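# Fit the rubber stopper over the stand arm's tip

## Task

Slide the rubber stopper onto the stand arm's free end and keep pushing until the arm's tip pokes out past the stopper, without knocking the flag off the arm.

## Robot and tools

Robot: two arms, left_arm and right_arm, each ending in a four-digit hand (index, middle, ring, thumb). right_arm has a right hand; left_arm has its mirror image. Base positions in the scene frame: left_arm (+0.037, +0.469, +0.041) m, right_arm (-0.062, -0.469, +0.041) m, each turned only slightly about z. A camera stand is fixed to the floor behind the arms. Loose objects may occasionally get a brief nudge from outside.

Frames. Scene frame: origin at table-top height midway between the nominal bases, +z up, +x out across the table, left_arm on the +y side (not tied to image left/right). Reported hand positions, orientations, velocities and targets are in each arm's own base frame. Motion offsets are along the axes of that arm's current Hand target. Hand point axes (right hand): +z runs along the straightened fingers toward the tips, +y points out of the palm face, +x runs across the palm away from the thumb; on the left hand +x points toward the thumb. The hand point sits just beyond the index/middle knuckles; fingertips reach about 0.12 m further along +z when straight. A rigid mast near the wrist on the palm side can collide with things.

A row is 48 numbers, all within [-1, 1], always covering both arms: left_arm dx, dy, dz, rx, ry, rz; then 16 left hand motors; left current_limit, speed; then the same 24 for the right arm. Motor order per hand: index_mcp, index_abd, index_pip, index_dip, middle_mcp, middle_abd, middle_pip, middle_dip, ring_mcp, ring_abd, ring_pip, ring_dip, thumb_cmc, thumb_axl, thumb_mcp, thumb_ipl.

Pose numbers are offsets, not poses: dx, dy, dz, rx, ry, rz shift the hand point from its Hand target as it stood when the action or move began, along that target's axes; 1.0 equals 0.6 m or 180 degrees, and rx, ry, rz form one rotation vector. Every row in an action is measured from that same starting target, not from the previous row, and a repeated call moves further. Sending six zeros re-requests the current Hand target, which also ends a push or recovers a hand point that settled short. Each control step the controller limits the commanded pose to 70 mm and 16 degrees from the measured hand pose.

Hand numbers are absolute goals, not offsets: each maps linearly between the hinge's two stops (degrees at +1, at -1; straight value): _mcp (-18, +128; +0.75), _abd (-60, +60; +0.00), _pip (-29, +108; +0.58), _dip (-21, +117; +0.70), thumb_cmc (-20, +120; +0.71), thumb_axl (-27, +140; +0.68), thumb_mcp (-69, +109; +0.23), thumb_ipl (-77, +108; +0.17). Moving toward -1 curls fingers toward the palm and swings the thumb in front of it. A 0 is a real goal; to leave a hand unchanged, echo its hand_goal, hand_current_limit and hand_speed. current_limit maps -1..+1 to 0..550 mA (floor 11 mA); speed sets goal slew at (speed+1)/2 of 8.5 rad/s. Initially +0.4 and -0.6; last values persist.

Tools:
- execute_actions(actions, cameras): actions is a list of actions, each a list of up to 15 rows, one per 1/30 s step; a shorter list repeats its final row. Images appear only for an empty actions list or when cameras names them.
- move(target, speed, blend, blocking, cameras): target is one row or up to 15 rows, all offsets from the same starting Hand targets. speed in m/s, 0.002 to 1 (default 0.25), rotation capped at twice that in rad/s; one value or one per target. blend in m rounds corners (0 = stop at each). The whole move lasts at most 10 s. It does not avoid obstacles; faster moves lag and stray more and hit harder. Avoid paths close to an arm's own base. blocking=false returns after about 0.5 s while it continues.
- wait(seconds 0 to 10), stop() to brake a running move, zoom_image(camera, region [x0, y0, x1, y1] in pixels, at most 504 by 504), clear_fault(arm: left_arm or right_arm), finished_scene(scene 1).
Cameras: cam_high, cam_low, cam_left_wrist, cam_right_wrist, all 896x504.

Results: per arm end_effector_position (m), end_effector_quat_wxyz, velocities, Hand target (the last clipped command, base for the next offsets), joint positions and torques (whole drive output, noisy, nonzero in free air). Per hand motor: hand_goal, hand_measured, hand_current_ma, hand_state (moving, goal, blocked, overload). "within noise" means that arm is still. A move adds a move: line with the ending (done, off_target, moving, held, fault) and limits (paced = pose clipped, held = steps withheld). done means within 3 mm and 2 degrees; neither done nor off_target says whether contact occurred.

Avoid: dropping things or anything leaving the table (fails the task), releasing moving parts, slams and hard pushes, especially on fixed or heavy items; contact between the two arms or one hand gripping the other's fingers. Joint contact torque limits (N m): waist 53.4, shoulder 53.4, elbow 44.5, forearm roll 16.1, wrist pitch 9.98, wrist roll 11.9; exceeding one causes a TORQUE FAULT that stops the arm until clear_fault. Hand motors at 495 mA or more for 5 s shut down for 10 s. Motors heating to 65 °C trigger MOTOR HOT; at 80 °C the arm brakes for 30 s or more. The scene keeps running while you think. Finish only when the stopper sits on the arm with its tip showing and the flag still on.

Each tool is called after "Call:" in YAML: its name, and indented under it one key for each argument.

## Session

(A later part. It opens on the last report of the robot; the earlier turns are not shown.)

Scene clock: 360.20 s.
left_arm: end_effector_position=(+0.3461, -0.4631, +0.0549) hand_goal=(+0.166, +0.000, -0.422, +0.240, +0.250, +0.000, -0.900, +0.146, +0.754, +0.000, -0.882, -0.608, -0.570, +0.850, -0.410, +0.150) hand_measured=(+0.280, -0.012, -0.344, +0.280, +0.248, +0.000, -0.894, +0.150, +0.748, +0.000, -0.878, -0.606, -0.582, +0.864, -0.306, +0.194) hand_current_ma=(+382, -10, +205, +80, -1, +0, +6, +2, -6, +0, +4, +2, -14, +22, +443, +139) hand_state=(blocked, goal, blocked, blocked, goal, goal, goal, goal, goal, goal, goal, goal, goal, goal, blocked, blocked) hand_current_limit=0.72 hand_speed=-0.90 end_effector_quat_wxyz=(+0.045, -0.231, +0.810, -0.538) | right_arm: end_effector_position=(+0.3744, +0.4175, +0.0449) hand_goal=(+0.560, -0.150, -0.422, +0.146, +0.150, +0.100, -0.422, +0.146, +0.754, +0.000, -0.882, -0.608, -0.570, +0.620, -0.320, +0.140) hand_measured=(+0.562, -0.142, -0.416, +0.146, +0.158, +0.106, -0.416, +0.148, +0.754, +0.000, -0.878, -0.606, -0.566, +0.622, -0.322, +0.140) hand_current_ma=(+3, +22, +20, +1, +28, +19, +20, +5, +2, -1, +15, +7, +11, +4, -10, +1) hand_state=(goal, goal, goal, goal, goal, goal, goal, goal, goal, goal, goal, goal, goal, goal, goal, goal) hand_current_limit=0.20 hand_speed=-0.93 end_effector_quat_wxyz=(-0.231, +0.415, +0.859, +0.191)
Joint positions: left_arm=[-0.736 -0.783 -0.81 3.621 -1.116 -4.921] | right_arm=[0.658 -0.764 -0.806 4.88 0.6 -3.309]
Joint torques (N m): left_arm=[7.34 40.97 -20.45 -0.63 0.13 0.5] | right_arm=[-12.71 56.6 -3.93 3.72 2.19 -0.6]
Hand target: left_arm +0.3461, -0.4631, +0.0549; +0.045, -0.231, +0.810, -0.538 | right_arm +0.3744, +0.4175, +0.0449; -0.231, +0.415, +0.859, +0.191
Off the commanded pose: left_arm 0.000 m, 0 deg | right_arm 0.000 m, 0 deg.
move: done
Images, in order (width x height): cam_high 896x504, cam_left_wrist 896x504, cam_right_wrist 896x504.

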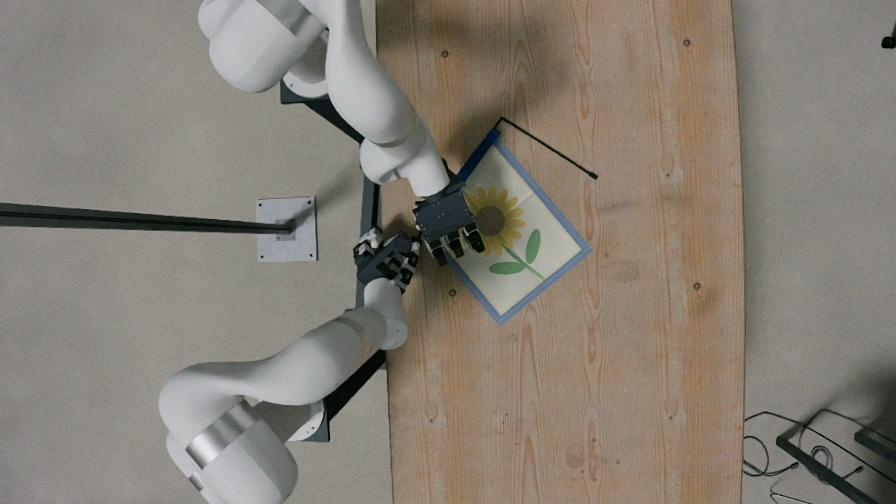

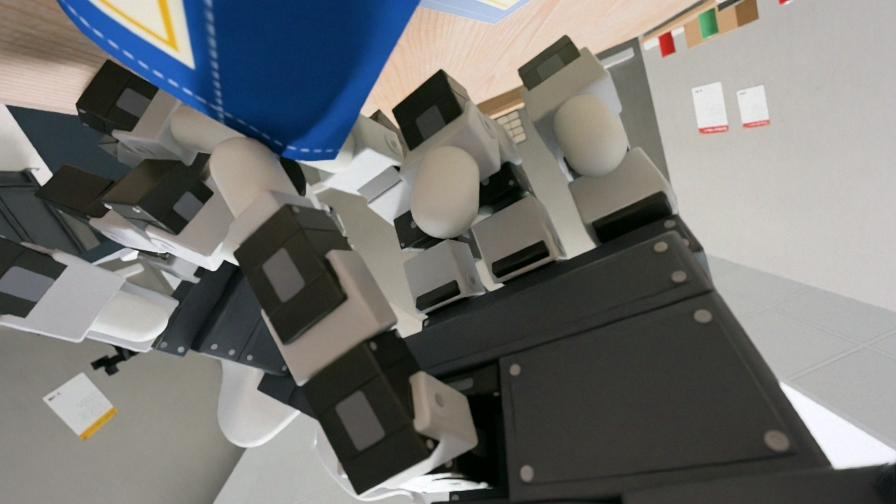

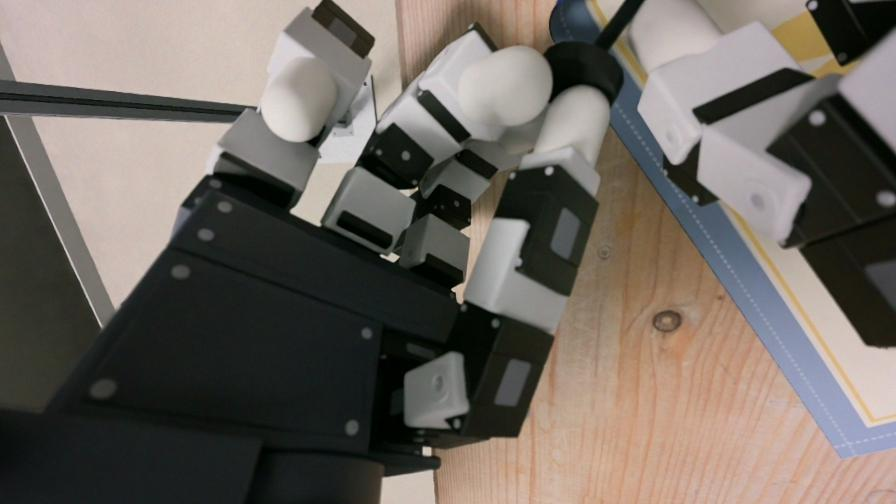

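Call:
move:
  target:
    - [0,0,0,0,0,0,0.165,0,-0.423,0.24,0.25,0,-0.9,0.145,0.753,0,-0.883,-0.609,-0.571,0.85,-0.41,0.15,0.72,-0.9,-0.0023,-0.0144,-0.0085,0,0,0,0.56,-0.15,-0.423,0.145,0.15,0.1,-0.423,0.145,0.753,0,-0.883,-0.609,-0.571,0.62,-0.32,0.14,0.2,-0.93]
  speed: 0.03
  cameras: ["cam_right_wrist", "cam_high"]

Call:
zoom_image:
  camera: "cam_right_wrist"
  region: [530, 0, 650, 120]

Call:
zoom_image:
  camera: "cam_high"
  region: [390, 215, 460, 275]

Scene clock: 361.53 s.
left_arm: end_effector_position=(+0.3461, -0.4631, +0.0549) hand_goal=(+0.166, +0.000, -0.422, +0.240, +0.250, +0.000, -0.900, +0.146, +0.754, +0.000, -0.882, -0.608, -0.570, +0.850, -0.410, +0.150) hand_measured=(+0.280, -0.012, -0.344, +0.280, +0.248, +0.000, -0.894, +0.150, +0.748, +0.000, -0.878, -0.606, -0.582, +0.864, -0.306, +0.194) hand_current_ma=(+382, -10, +205, +80, -1, +0, +6, +2, -6, +0, +4, +2, -14, +22, +443, +139) hand_state=(blocked, goal, blocked, blocked, goal, goal, goal, goal, goal, goal, goal, goal, goal, goal, blocked, blocked) hand_current_limit=0.72 hand_speed=-0.90 end_effector_quat_wxyz=(+0.045, -0.231, +0.810, -0.538) | right_arm: end_effector_position=(+0.3694, +0.4089, +0.0471) hand_goal=(+0.560, -0.150, -0.422, +0.146, +0.150, +0.100, -0.422, +0.146, +0.754, +0.000, -0.882, -0.608, -0.570, +0.620, -0.320, +0.140) hand_measured=(+0.562, -0.142, -0.416, +0.146, +0.158, +0.106, -0.416, +0.148, +0.754, +0.000, -0.878, -0.606, -0.566, +0.622, -0.322, +0.140) hand_current_ma=(+4, +22, +20, +1, +28, +19, +20, +5, +2, -1, +15, +7, +11, +4, -10, +1) hand_state=(goal, goal, goal, goal, goal, goal, goal, goal, goal, goal, goal, goal, goal, goal, goal, goal) hand_current_limit=0.20 hand_speed=-0.93 end_effector_quat_wxyz=(-0.231, +0.415, +0.859, +0.191)
Joint positions: left_arm=[-0.736 -0.783 -0.81 3.621 -1.116 -4.921] | right_arm=[0.65 -0.748 -0.78 4.888 0.602 -3.328]
Joint torques (N m): left_arm=[6.66 41.11 -20.27 -0.31 -0.14 0.52] | right_arm=[-13.03 60.27 -2.66 3.81 2.67 -0.88]
Hand target: left_arm +0.3461, -0.4631, +0.0549; +0.045, -0.231, +0.810, -0.538 | right_arm +0.3694, +0.4089, +0.0471; -0.231, +0.415, +0.859, +0.191
Off the commanded pose: left_arm 0.000 m, 0 deg | right_arm 0.000 m, 0 deg.
move: done
Images, in order (width x height): cam_high 896x504, cam_right_wrist 896x504.

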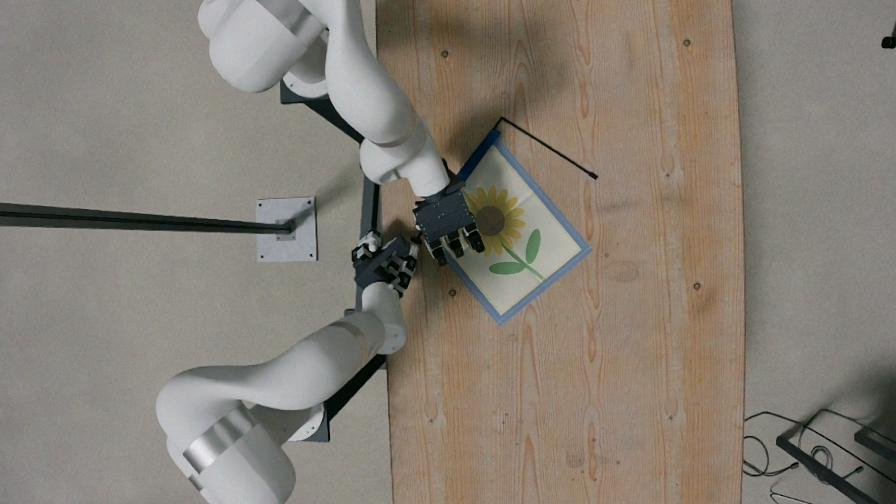

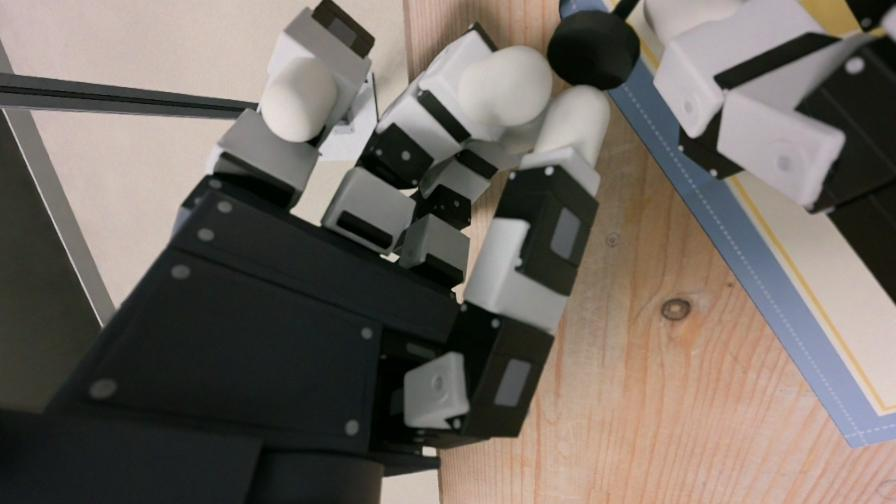

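Scaled by 4.200 from the camera's 896x504 image, which has a finer 1280x720 frame.

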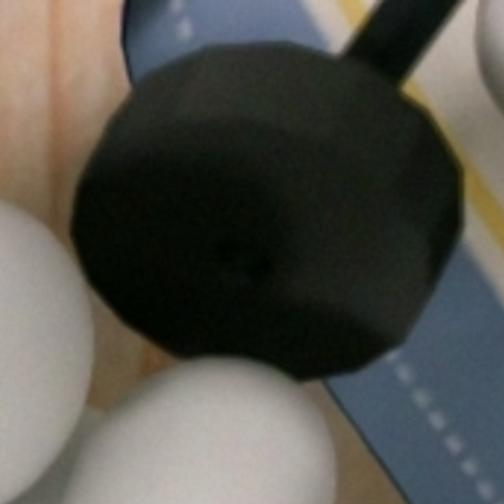

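Scaled by 7.200 from the camera's 896x504 image, which has a finer 1280x720 frame.

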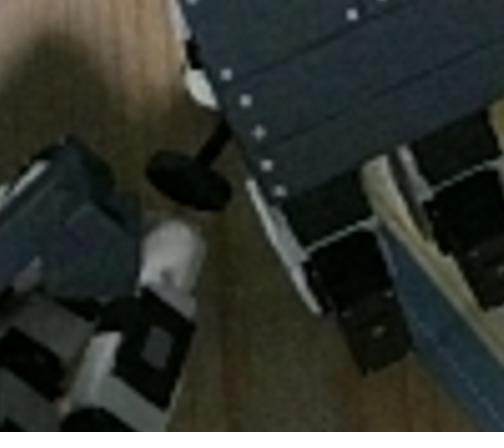

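Call:
move:
  target:
    - [0,0,0,0,0,0,0.165,0,-0.423,0.24,0.25,0,-0.9,0.145,0.753,0,-0.883,-0.609,-0.571,0.85,-0.41,0.15,0.72,-0.9,0,-0.0755,-0.0352,0,0,0,0.56,-0.15,-0.423,0.145,0.15,0.1,-0.423,0.145,0.753,0,-0.883,-0.609,-0.571,0.62,-0.32,0.14,0.2,-0.93]
    - [0,0,0,0,0,0,0.165,0,-0.423,0.24,0.25,0,-0.9,0.145,0.753,0,-0.883,-0.609,-0.571,0.85,-0.41,0.15,0.72,-0.9,0.0058,-0.0485,-0.0833,0,0,0,-0.137,-0.116,0.577,0.696,-0.137,0.116,0.577,0.696,0.753,0,-0.883,-0.609,-0.571,0.62,-0.32,0.14,0.5,-0.75]
  speed: 0.08
  cameras: ["all"]

Scene clock: 366.70 s.
left_arm: end_effector_position=(+0.3461, -0.4631, +0.0549) hand_goal=(+0.166, +0.000, -0.422, +0.240, +0.250, +0.000, -0.900, +0.146, +0.754, +0.000, -0.882, -0.608, -0.570, +0.850, -0.410, +0.150) hand_measured=(+0.280, -0.012, -0.344, +0.280, +0.248, +0.000, -0.894, +0.150, +0.748, +0.000, -0.878, -0.606, -0.582, +0.864, -0.306, +0.194) hand_current_ma=(+382, -10, +205, +80, -1, +0, +6, +2, -6, +0, +4, +2, -14, +22, +443, +139) hand_state=(blocked, goal, blocked, blocked, goal, goal, goal, goal, goal, goal, goal, goal, goal, goal, blocked, blocked) hand_current_limit=0.72 hand_speed=-0.90 end_effector_quat_wxyz=(+0.045, -0.231, +0.810, -0.538) | right_arm: end_effector_position=(+0.3561, +0.3682, +0.0861) hand_goal=(-0.136, -0.116, +0.578, +0.696, -0.136, +0.116, +0.578, +0.696, +0.754, +0.000, -0.882, -0.608, -0.570, +0.620, -0.320, +0.140) hand_measured=(-0.096, -0.096, +0.582, +0.698, -0.144, +0.096, +0.566, +0.690, +0.754, +0.000, -0.878, -0.606, -0.558, +0.626, -0.320, +0.140) hand_current_ma=(+176, +68, +16, +3, -32, -66, -41, -17, +2, -1, +15, +7, +40, +23, -2, +2) hand_state=(blocked, blocked, goal, goal, goal, blocked, goal, goal, goal, goal, goal, goal, goal, goal, goal, goal) hand_current_limit=0.50 hand_speed=-0.75 end_effector_quat_wxyz=(-0.231, +0.415, +0.859, +0.191)
Joint positions: left_arm=[-0.736 -0.783 -0.81 3.621 -1.116 -4.921] | right_arm=[0.588 -0.604 -0.658 4.793 0.602 -3.289]
Joint torques (N m): left_arm=[7.21 40.74 -20.54 0.17 -1.13 0.58] | right_arm=[-11.69 54.86 -19.05 -4.19 -0.91 0.4]
Hand target: left_arm +0.3461, -0.4631, +0.0549; +0.045, -0.231, +0.810, -0.538 | right_arm +0.3561, +0.3682, +0.0861; -0.231, +0.415, +0.859, +0.191
Off the commanded pose: left_arm 0.000 m, 0 deg | right_arm 0.000 m, 0 deg.
move: done

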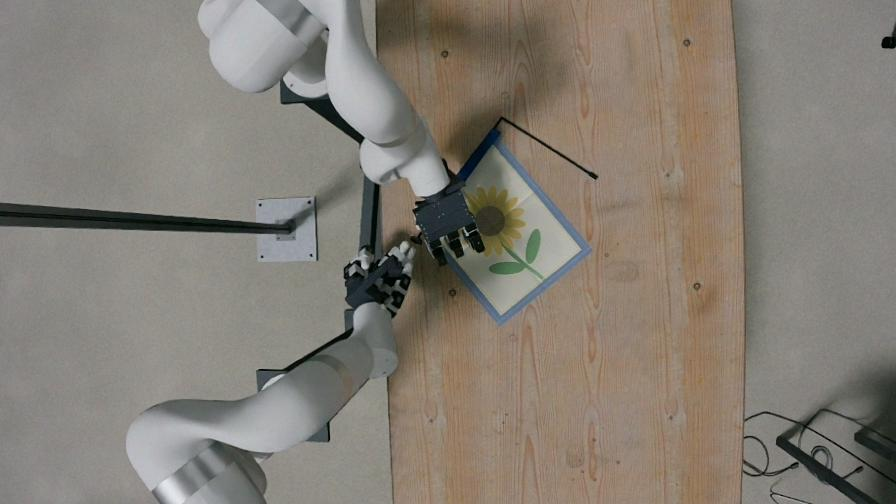

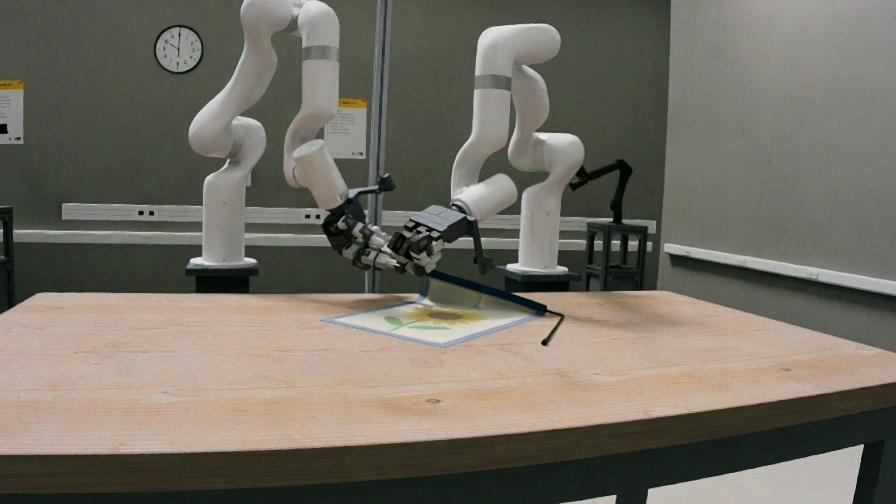

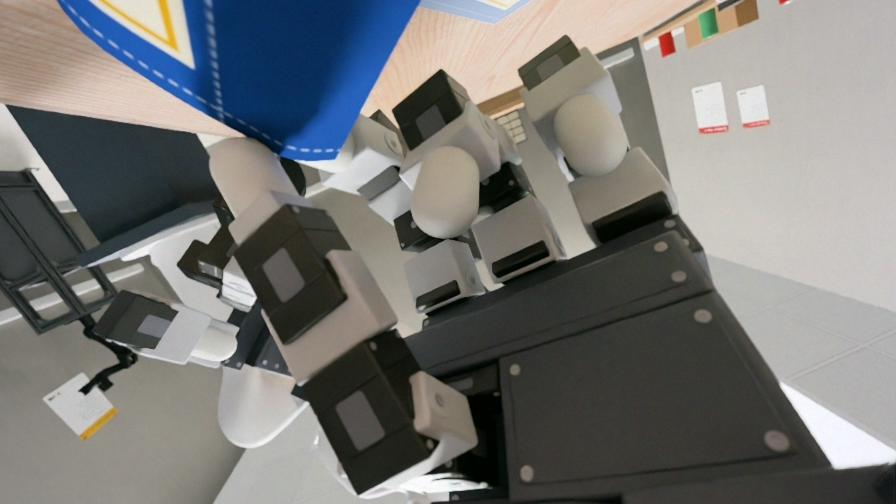

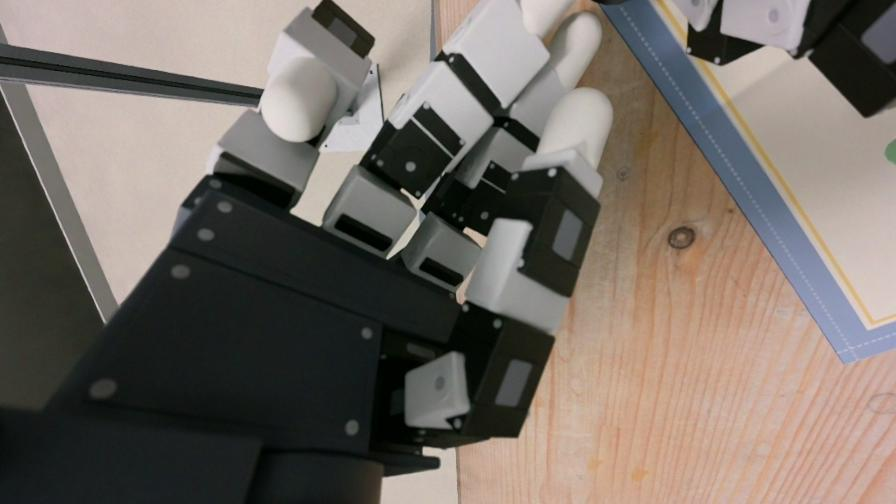

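Call:
move:
  target:
    - [0,0,0,0,0,0,0.165,0,-0.423,0.24,0.25,0,-0.9,0.145,0.753,0,-0.883,-0.609,-0.571,0.85,-0.41,0.15,0.72,-0.9,-0.0003,-0.0465,-0.094,-0.1944,0,0,0.3425,-0.116,0.577,0.696,0.3425,0.116,0.577,0.696,0.753,0,-0.883,-0.609,0.3,0.62,0.1,0.14,0.5,-0.8]
  speed: 0.15
  cameras: ["all"]

Scene clock: 372.00 s.
left_arm: end_effector_position=(+0.3461, -0.4631, +0.0549) hand_goal=(+0.166, +0.000, -0.422, +0.240, +0.250, +0.000, -0.900, +0.146, +0.754, +0.000, -0.882, -0.608, -0.570, +0.850, -0.410, +0.150) hand_measured=(+0.280, -0.012, -0.344, +0.280, +0.248, +0.000, -0.894, +0.150, +0.748, +0.000, -0.878, -0.606, -0.582, +0.864, -0.306, +0.194) hand_current_ma=(+382, -10, +205, +80, -1, +0, +6, +2, -6, +0, +4, +2, -14, +22, +443, +139) hand_state=(blocked, goal, blocked, blocked, goal, goal, goal, goal, goal, goal, goal, goal, goal, goal, blocked, blocked) hand_current_limit=0.72 hand_speed=-0.90 end_effector_quat_wxyz=(+0.045, -0.231, +0.810, -0.538) | right_arm: end_effector_position=(+0.3473, +0.3225, +0.1285) hand_goal=(+0.342, -0.116, +0.578, +0.696, +0.342, +0.116, +0.578, +0.696, +0.754, +0.000, -0.882, -0.608, +0.300, +0.620, +0.100, +0.140) hand_measured=(+0.358, -0.094, +0.584, +0.698, +0.332, +0.096, +0.566, +0.690, +0.756, +0.000, -0.878, -0.606, +0.304, +0.624, +0.094, +0.140) hand_current_ma=(+66, +70, +17, +3, -40, -66, -40, -17, +6, -1, +14, +7, +15, +12, -30, +2) hand_state=(goal, blocked, goal, goal, goal, blocked, goal, goal, goal, goal, goal, goal, goal, goal, goal, goal) hand_current_limit=0.50 hand_speed=-0.80 end_effector_quat_wxyz=(-0.095, +0.465, +0.762, +0.440)
Joint positions: left_arm=[-0.736 -0.783 -0.81 3.621 -1.116 -4.921] | right_arm=[0.636 -0.654 -0.366 5.769 1.18 -4.125]
Joint torques (N m): left_arm=[6.93 40.36 -20.72 0.71 -2.14 0.68] | right_arm=[8.69 17 3.28 3.29 3.14 -0.84]
Hand target: left_arm +0.3461, -0.4631, +0.0549; +0.045, -0.231, +0.810, -0.538 | right_arm +0.3473, +0.3225, +0.1285; -0.095, +0.465, +0.762, +0.440
Off the commanded pose: left_arm 0.000 m, 0 deg | right_arm 0.000 m, 0 deg.
move: done

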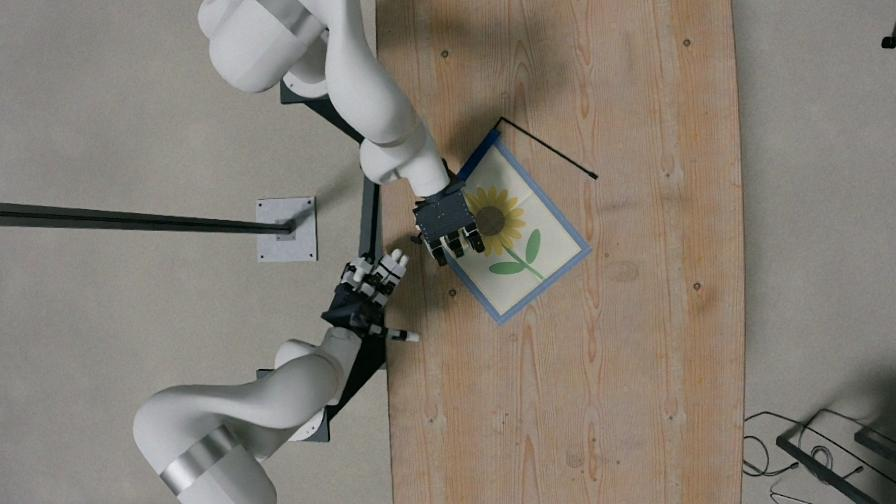

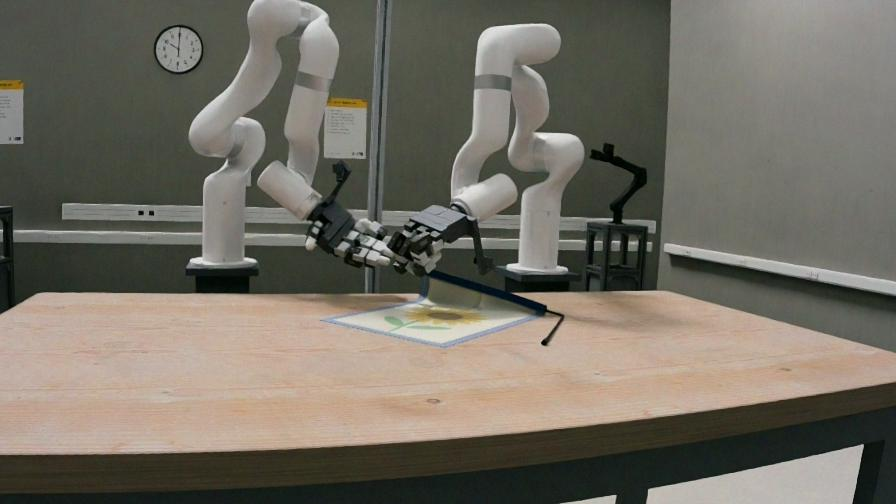

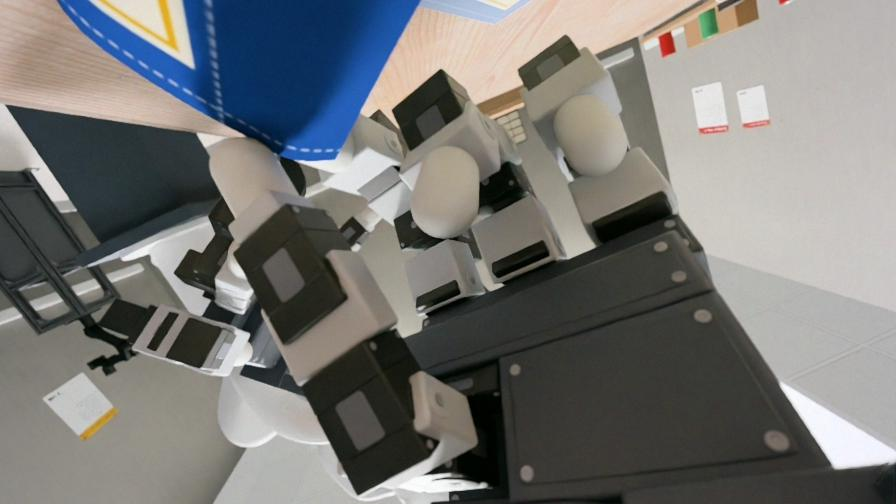

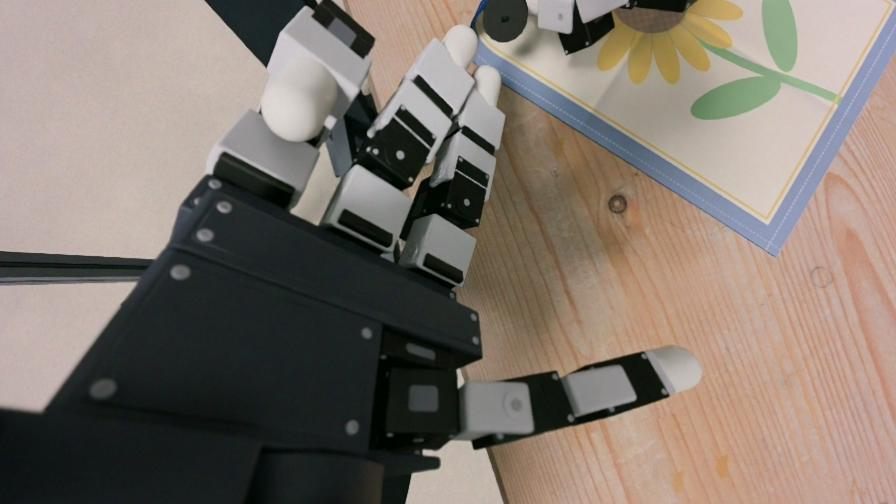

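Call:
wait:
  seconds: 0
  cameras: ["all"]

Call:
zoom_image:
  camera: "cam_right_wrist"
  region: [400, 0, 560, 120]

Call:
zoom_image:
  camera: "cam_high"
  region: [370, 200, 470, 280]

Scene clock: 373.47 s.
left_arm: end_effector_position=(+0.3461, -0.4631, +0.0549) hand_goal=(+0.166, +0.000, -0.422, +0.240, +0.250, +0.000, -0.900, +0.146, +0.754, +0.000, -0.882, -0.608, -0.570, +0.850, -0.410, +0.150) hand_measured=(+0.280, -0.012, -0.344, +0.280, +0.248, +0.000, -0.894, +0.150, +0.748, +0.000, -0.878, -0.606, -0.582, +0.864, -0.306, +0.194) hand_current_ma=(+382, -10, +205, +80, -1, +0, +6, +2, -6, +0, +4, +2, -14, +22, +443, +139) hand_state=(blocked, goal, blocked, blocked, goal, goal, goal, goal, goal, goal, goal, goal, goal, goal, blocked, blocked) hand_current_limit=0.72 hand_speed=-0.90 end_effector_quat_wxyz=(+0.045, -0.231, +0.810, -0.538) | right_arm: end_effector_position=(+0.3473, +0.3225, +0.1285) hand_goal=(+0.342, -0.116, +0.578, +0.696, +0.342, +0.116, +0.578, +0.696, +0.754, +0.000, -0.882, -0.608, +0.300, +0.620, +0.100, +0.140) hand_measured=(+0.358, -0.094, +0.584, +0.698, +0.332, +0.096, +0.566, +0.690, +0.756, +0.000, -0.878, -0.606, +0.304, +0.624, +0.094, +0.140) hand_current_ma=(+66, +70, +17, +3, -40, -66, -40, -17, +6, -1, +14, +7, +15, +12, -30, +2) hand_state=(goal, blocked, goal, goal, goal, blocked, goal, goal, goal, goal, goal, goal, goal, goal, goal, goal) hand_current_limit=0.50 hand_speed=-0.80 end_effector_quat_wxyz=(-0.095, +0.465, +0.762, +0.440)
Joint positions: left_arm=[-0.736 -0.783 -0.81 3.621 -1.116 -4.921] | right_arm=[0.636 -0.654 -0.366 5.769 1.18 -4.125]
Joint torques (N m): left_arm=[6.47 39.66 -20.49 0.79 -2.38 0.74] | right_arm=[9.03 17.22 3.12 3.39 2.97 -0.61]
Hand target: left_arm +0.3461, -0.4631, +0.0549; +0.045, -0.231, +0.810, -0.538 | right_arm +0.3473, +0.3225, +0.1285; -0.095, +0.465, +0.762, +0.440
Off the commanded pose: left_arm 0.000 m, 0 deg | right_arm 0.000 m, 0 deg.

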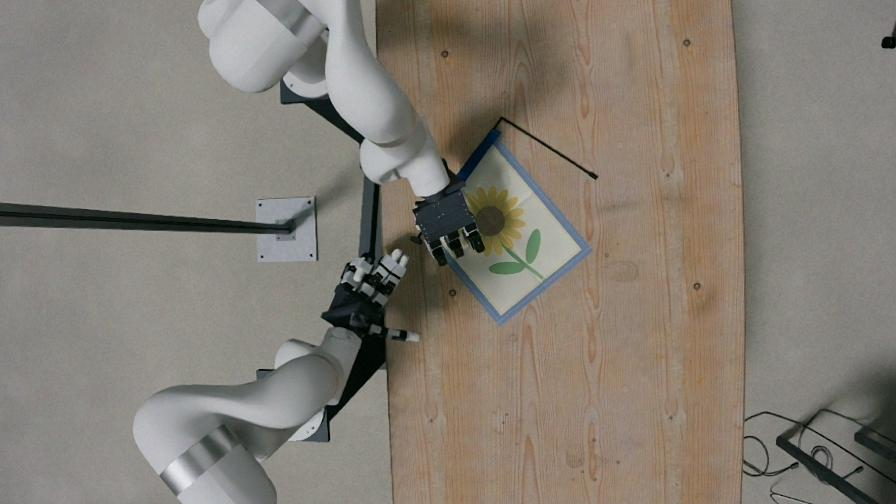

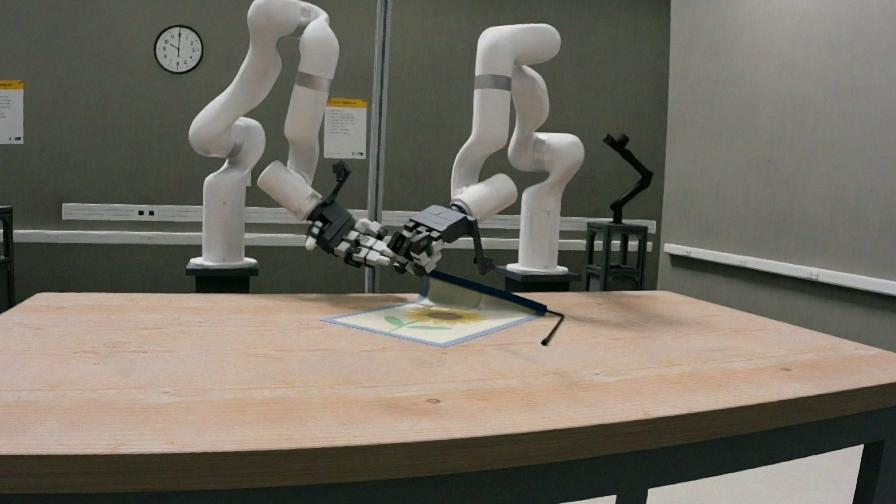

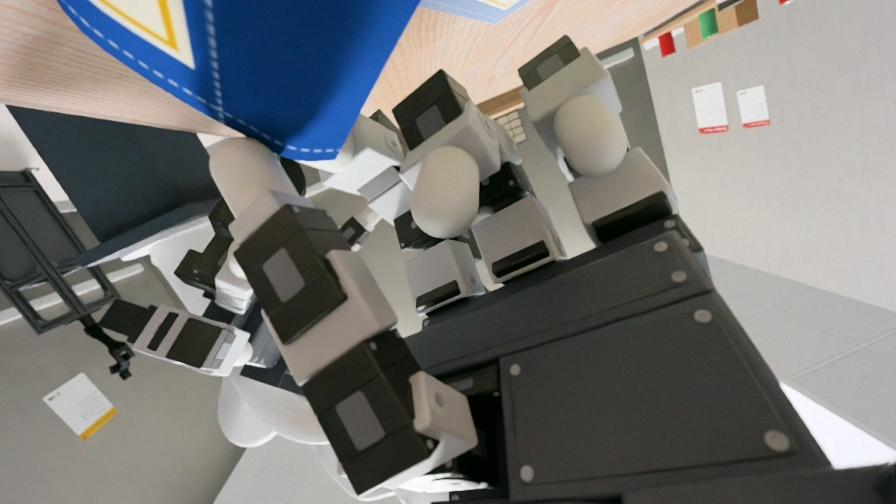

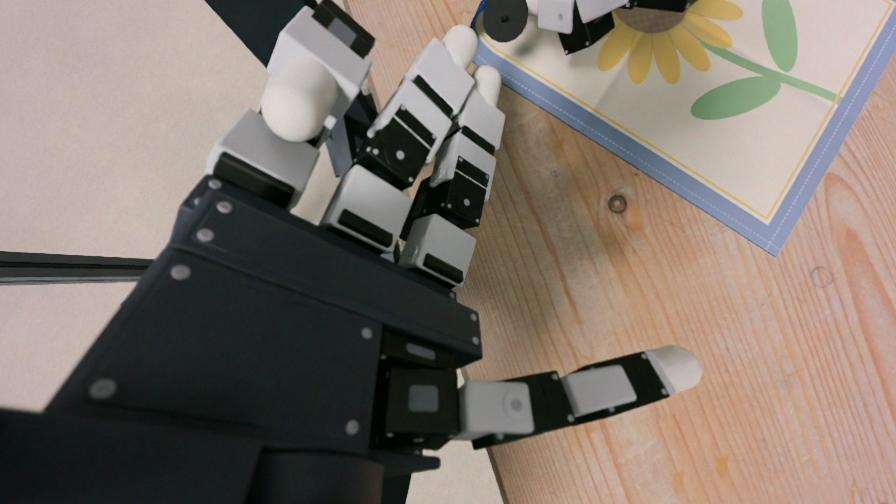

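Scaled by 3.150 from the camera's 896x504 image, which has a finer 1280x720 frame.

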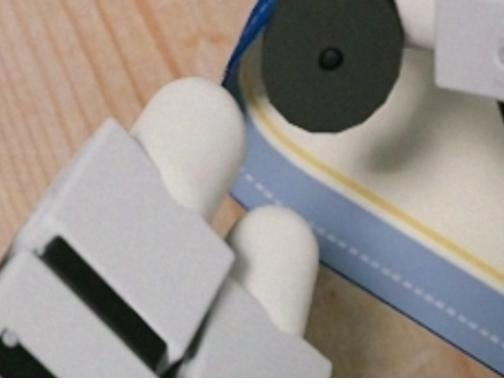

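Scaled by 5.040 from the camera's 896x504 image, which has a finer 1280x720 frame.

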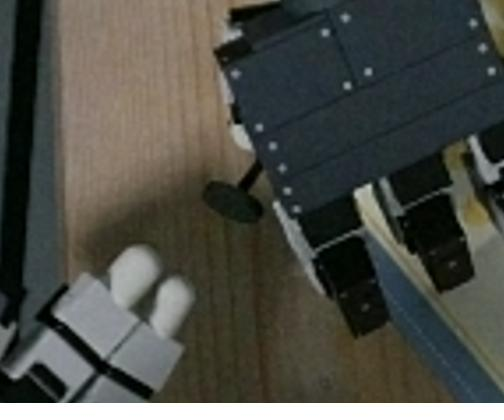

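Call:
zoom_image:
  camera: "cam_right_wrist"
  region: [480, 0, 540, 44]

Call:
zoom_image:
  camera: "cam_high"
  region: [405, 225, 435, 250]

Scaled by 8.400 from the camera's 896x504 image, which has a finer 1280x720 frame.

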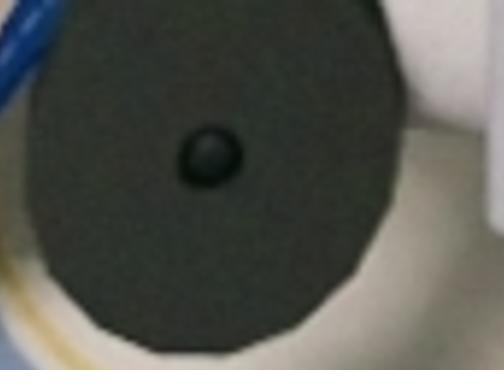

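Scaled by 16.800 from the camera's 896x504 image, which has a finer 1280x720 frame.

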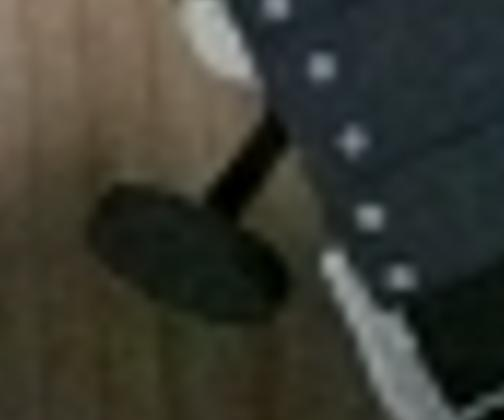

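Call:
move:
  target: [0,0,0,0,0,0, 0.12,0,-0.423,0.24,0.25,0,-0.9,0.145,0.753,0,-0.883,-0.609,-0.571,0.85,-0.44,0.15,0.75,-0.9, 0,0.01494,0.02592,0,0,0, 0.3425,-0.116,0.577,0.696,0.3425,0.116,0.577,0.696,0.753,0,-0.883,-0.609,0.3,0.62,0.1,0.14,0.5,-0.8]
  speed: 0.08
  cameras: ["all"]

Call:
zoom_image:
  camera: "cam_right_wrist"
  region: [420, 0, 580, 120]

Call:
zoom_image:
  camera: "cam_high"
  region: [390, 215, 450, 265]

Scene clock: 377.07 s.
left_arm: end_effector_position=(+0.3461, -0.4631, +0.0549) hand_goal=(+0.120, +0.000, -0.422, +0.240, +0.250, +0.000, -0.900, +0.146, +0.754, +0.000, -0.882, -0.608, -0.570, +0.850, -0.440, +0.150) hand_measured=(+0.280, -0.012, -0.344, +0.280, +0.248, +0.000, -0.894, +0.150, +0.748, +0.000, -0.878, -0.606, -0.582, +0.864, -0.306, +0.194) hand_current_ma=(+481, -10, +205, +80, -1, +0, +6, +2, -6, +0, +4, +2, -14, +22, +481, +139) hand_state=(blocked, goal, blocked, blocked, goal, goal, goal, goal, goal, goal, goal, goal, goal, goal, blocked, blocked) hand_current_limit=0.75 hand_speed=-0.90 end_effector_quat_wxyz=(+0.045, -0.231, +0.810, -0.538) | right_arm: end_effector_position=(+0.3585, +0.3359, +0.1245) hand_goal=(+0.342, -0.116, +0.578, +0.696, +0.342, +0.116, +0.578, +0.696, +0.754, +0.000, -0.882, -0.608, +0.300, +0.620, +0.100, +0.140) hand_measured=(+0.358, -0.094, +0.584, +0.698, +0.332, +0.096, +0.566, +0.690, +0.756, +0.000, -0.878, -0.606, +0.304, +0.624, +0.094, +0.140) hand_current_ma=(+67, +70, +18, +3, -39, -66, -40, -17, +6, -1, +14, +7, +16, +12, -29, +2) hand_state=(goal, blocked, goal, goal, goal, blocked, goal, goal, goal, goal, goal, goal, goal, goal, goal, goal) hand_current_limit=0.50 hand_speed=-0.80 end_effector_quat_wxyz=(-0.095, +0.465, +0.762, +0.440)
Joint positions: left_arm=[-0.736 -0.783 -0.81 3.621 -1.116 -4.921] | right_arm=[0.65 -0.674 -0.41 5.777 1.161 -4.109]
Joint torques (N m): left_arm=[7.08 40.11 -20.3 1.17 -2.54 0.76] | right_arm=[7.58 17.97 -14.24 3.2 -0.71 0.39]
Hand target: left_arm +0.3461, -0.4631, +0.0549; +0.045, -0.231, +0.810, -0.538 | right_arm +0.3585, +0.3359, +0.1245; -0.095, +0.465, +0.762, +0.440
Off the commanded pose: left_arm 0.000 m, 0 deg | right_arm 0.000 m, 0 deg.
move: done

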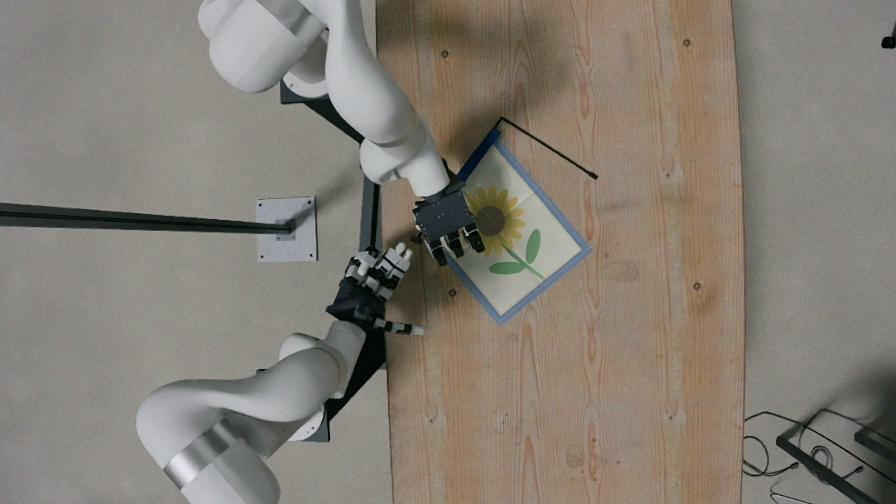

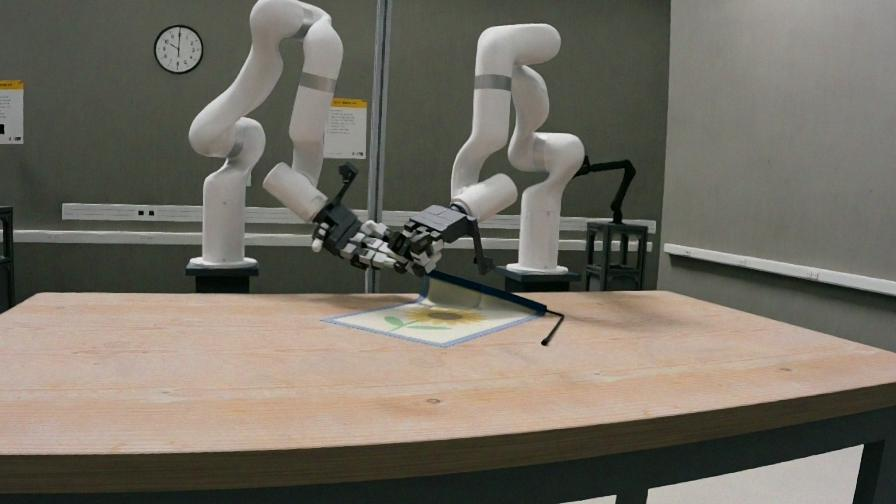

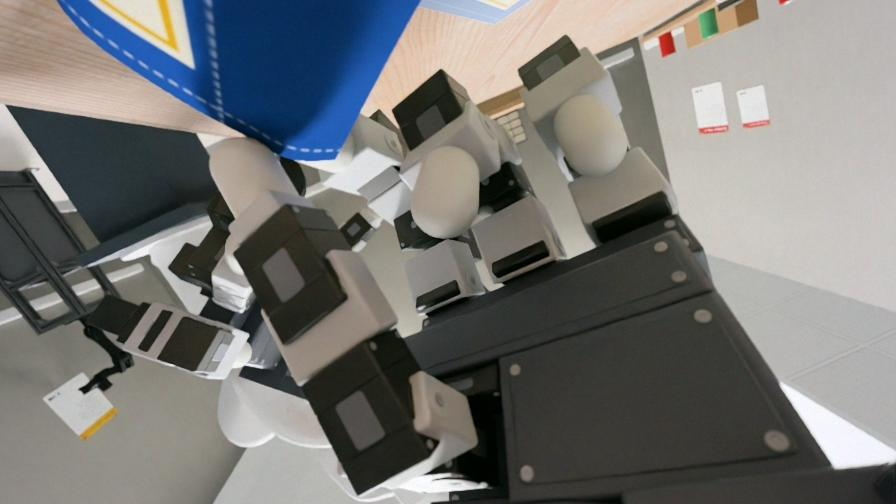

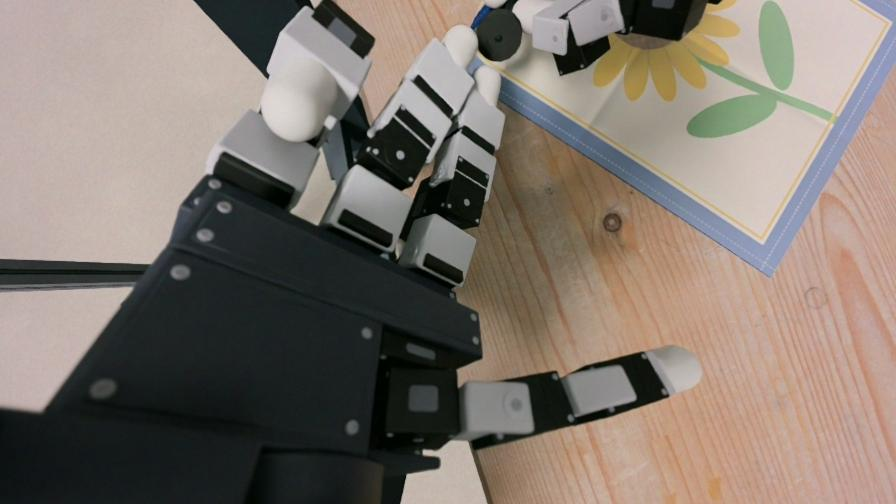

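Scaled by 3.150 from the camera's 896x504 image, which has a finer 1280x720 frame.

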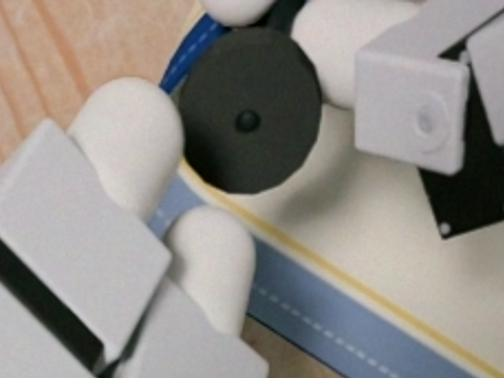

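Scaled by 8.400 from the camera's 896x504 image, which has a finer 1280x720 frame.

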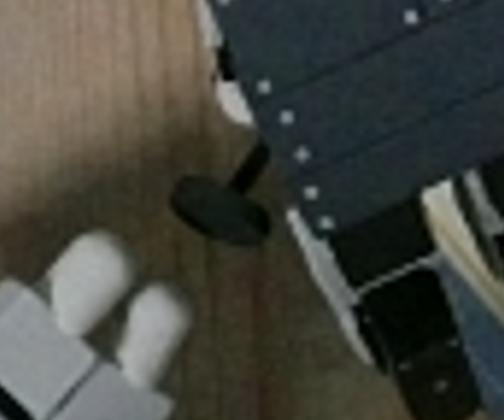

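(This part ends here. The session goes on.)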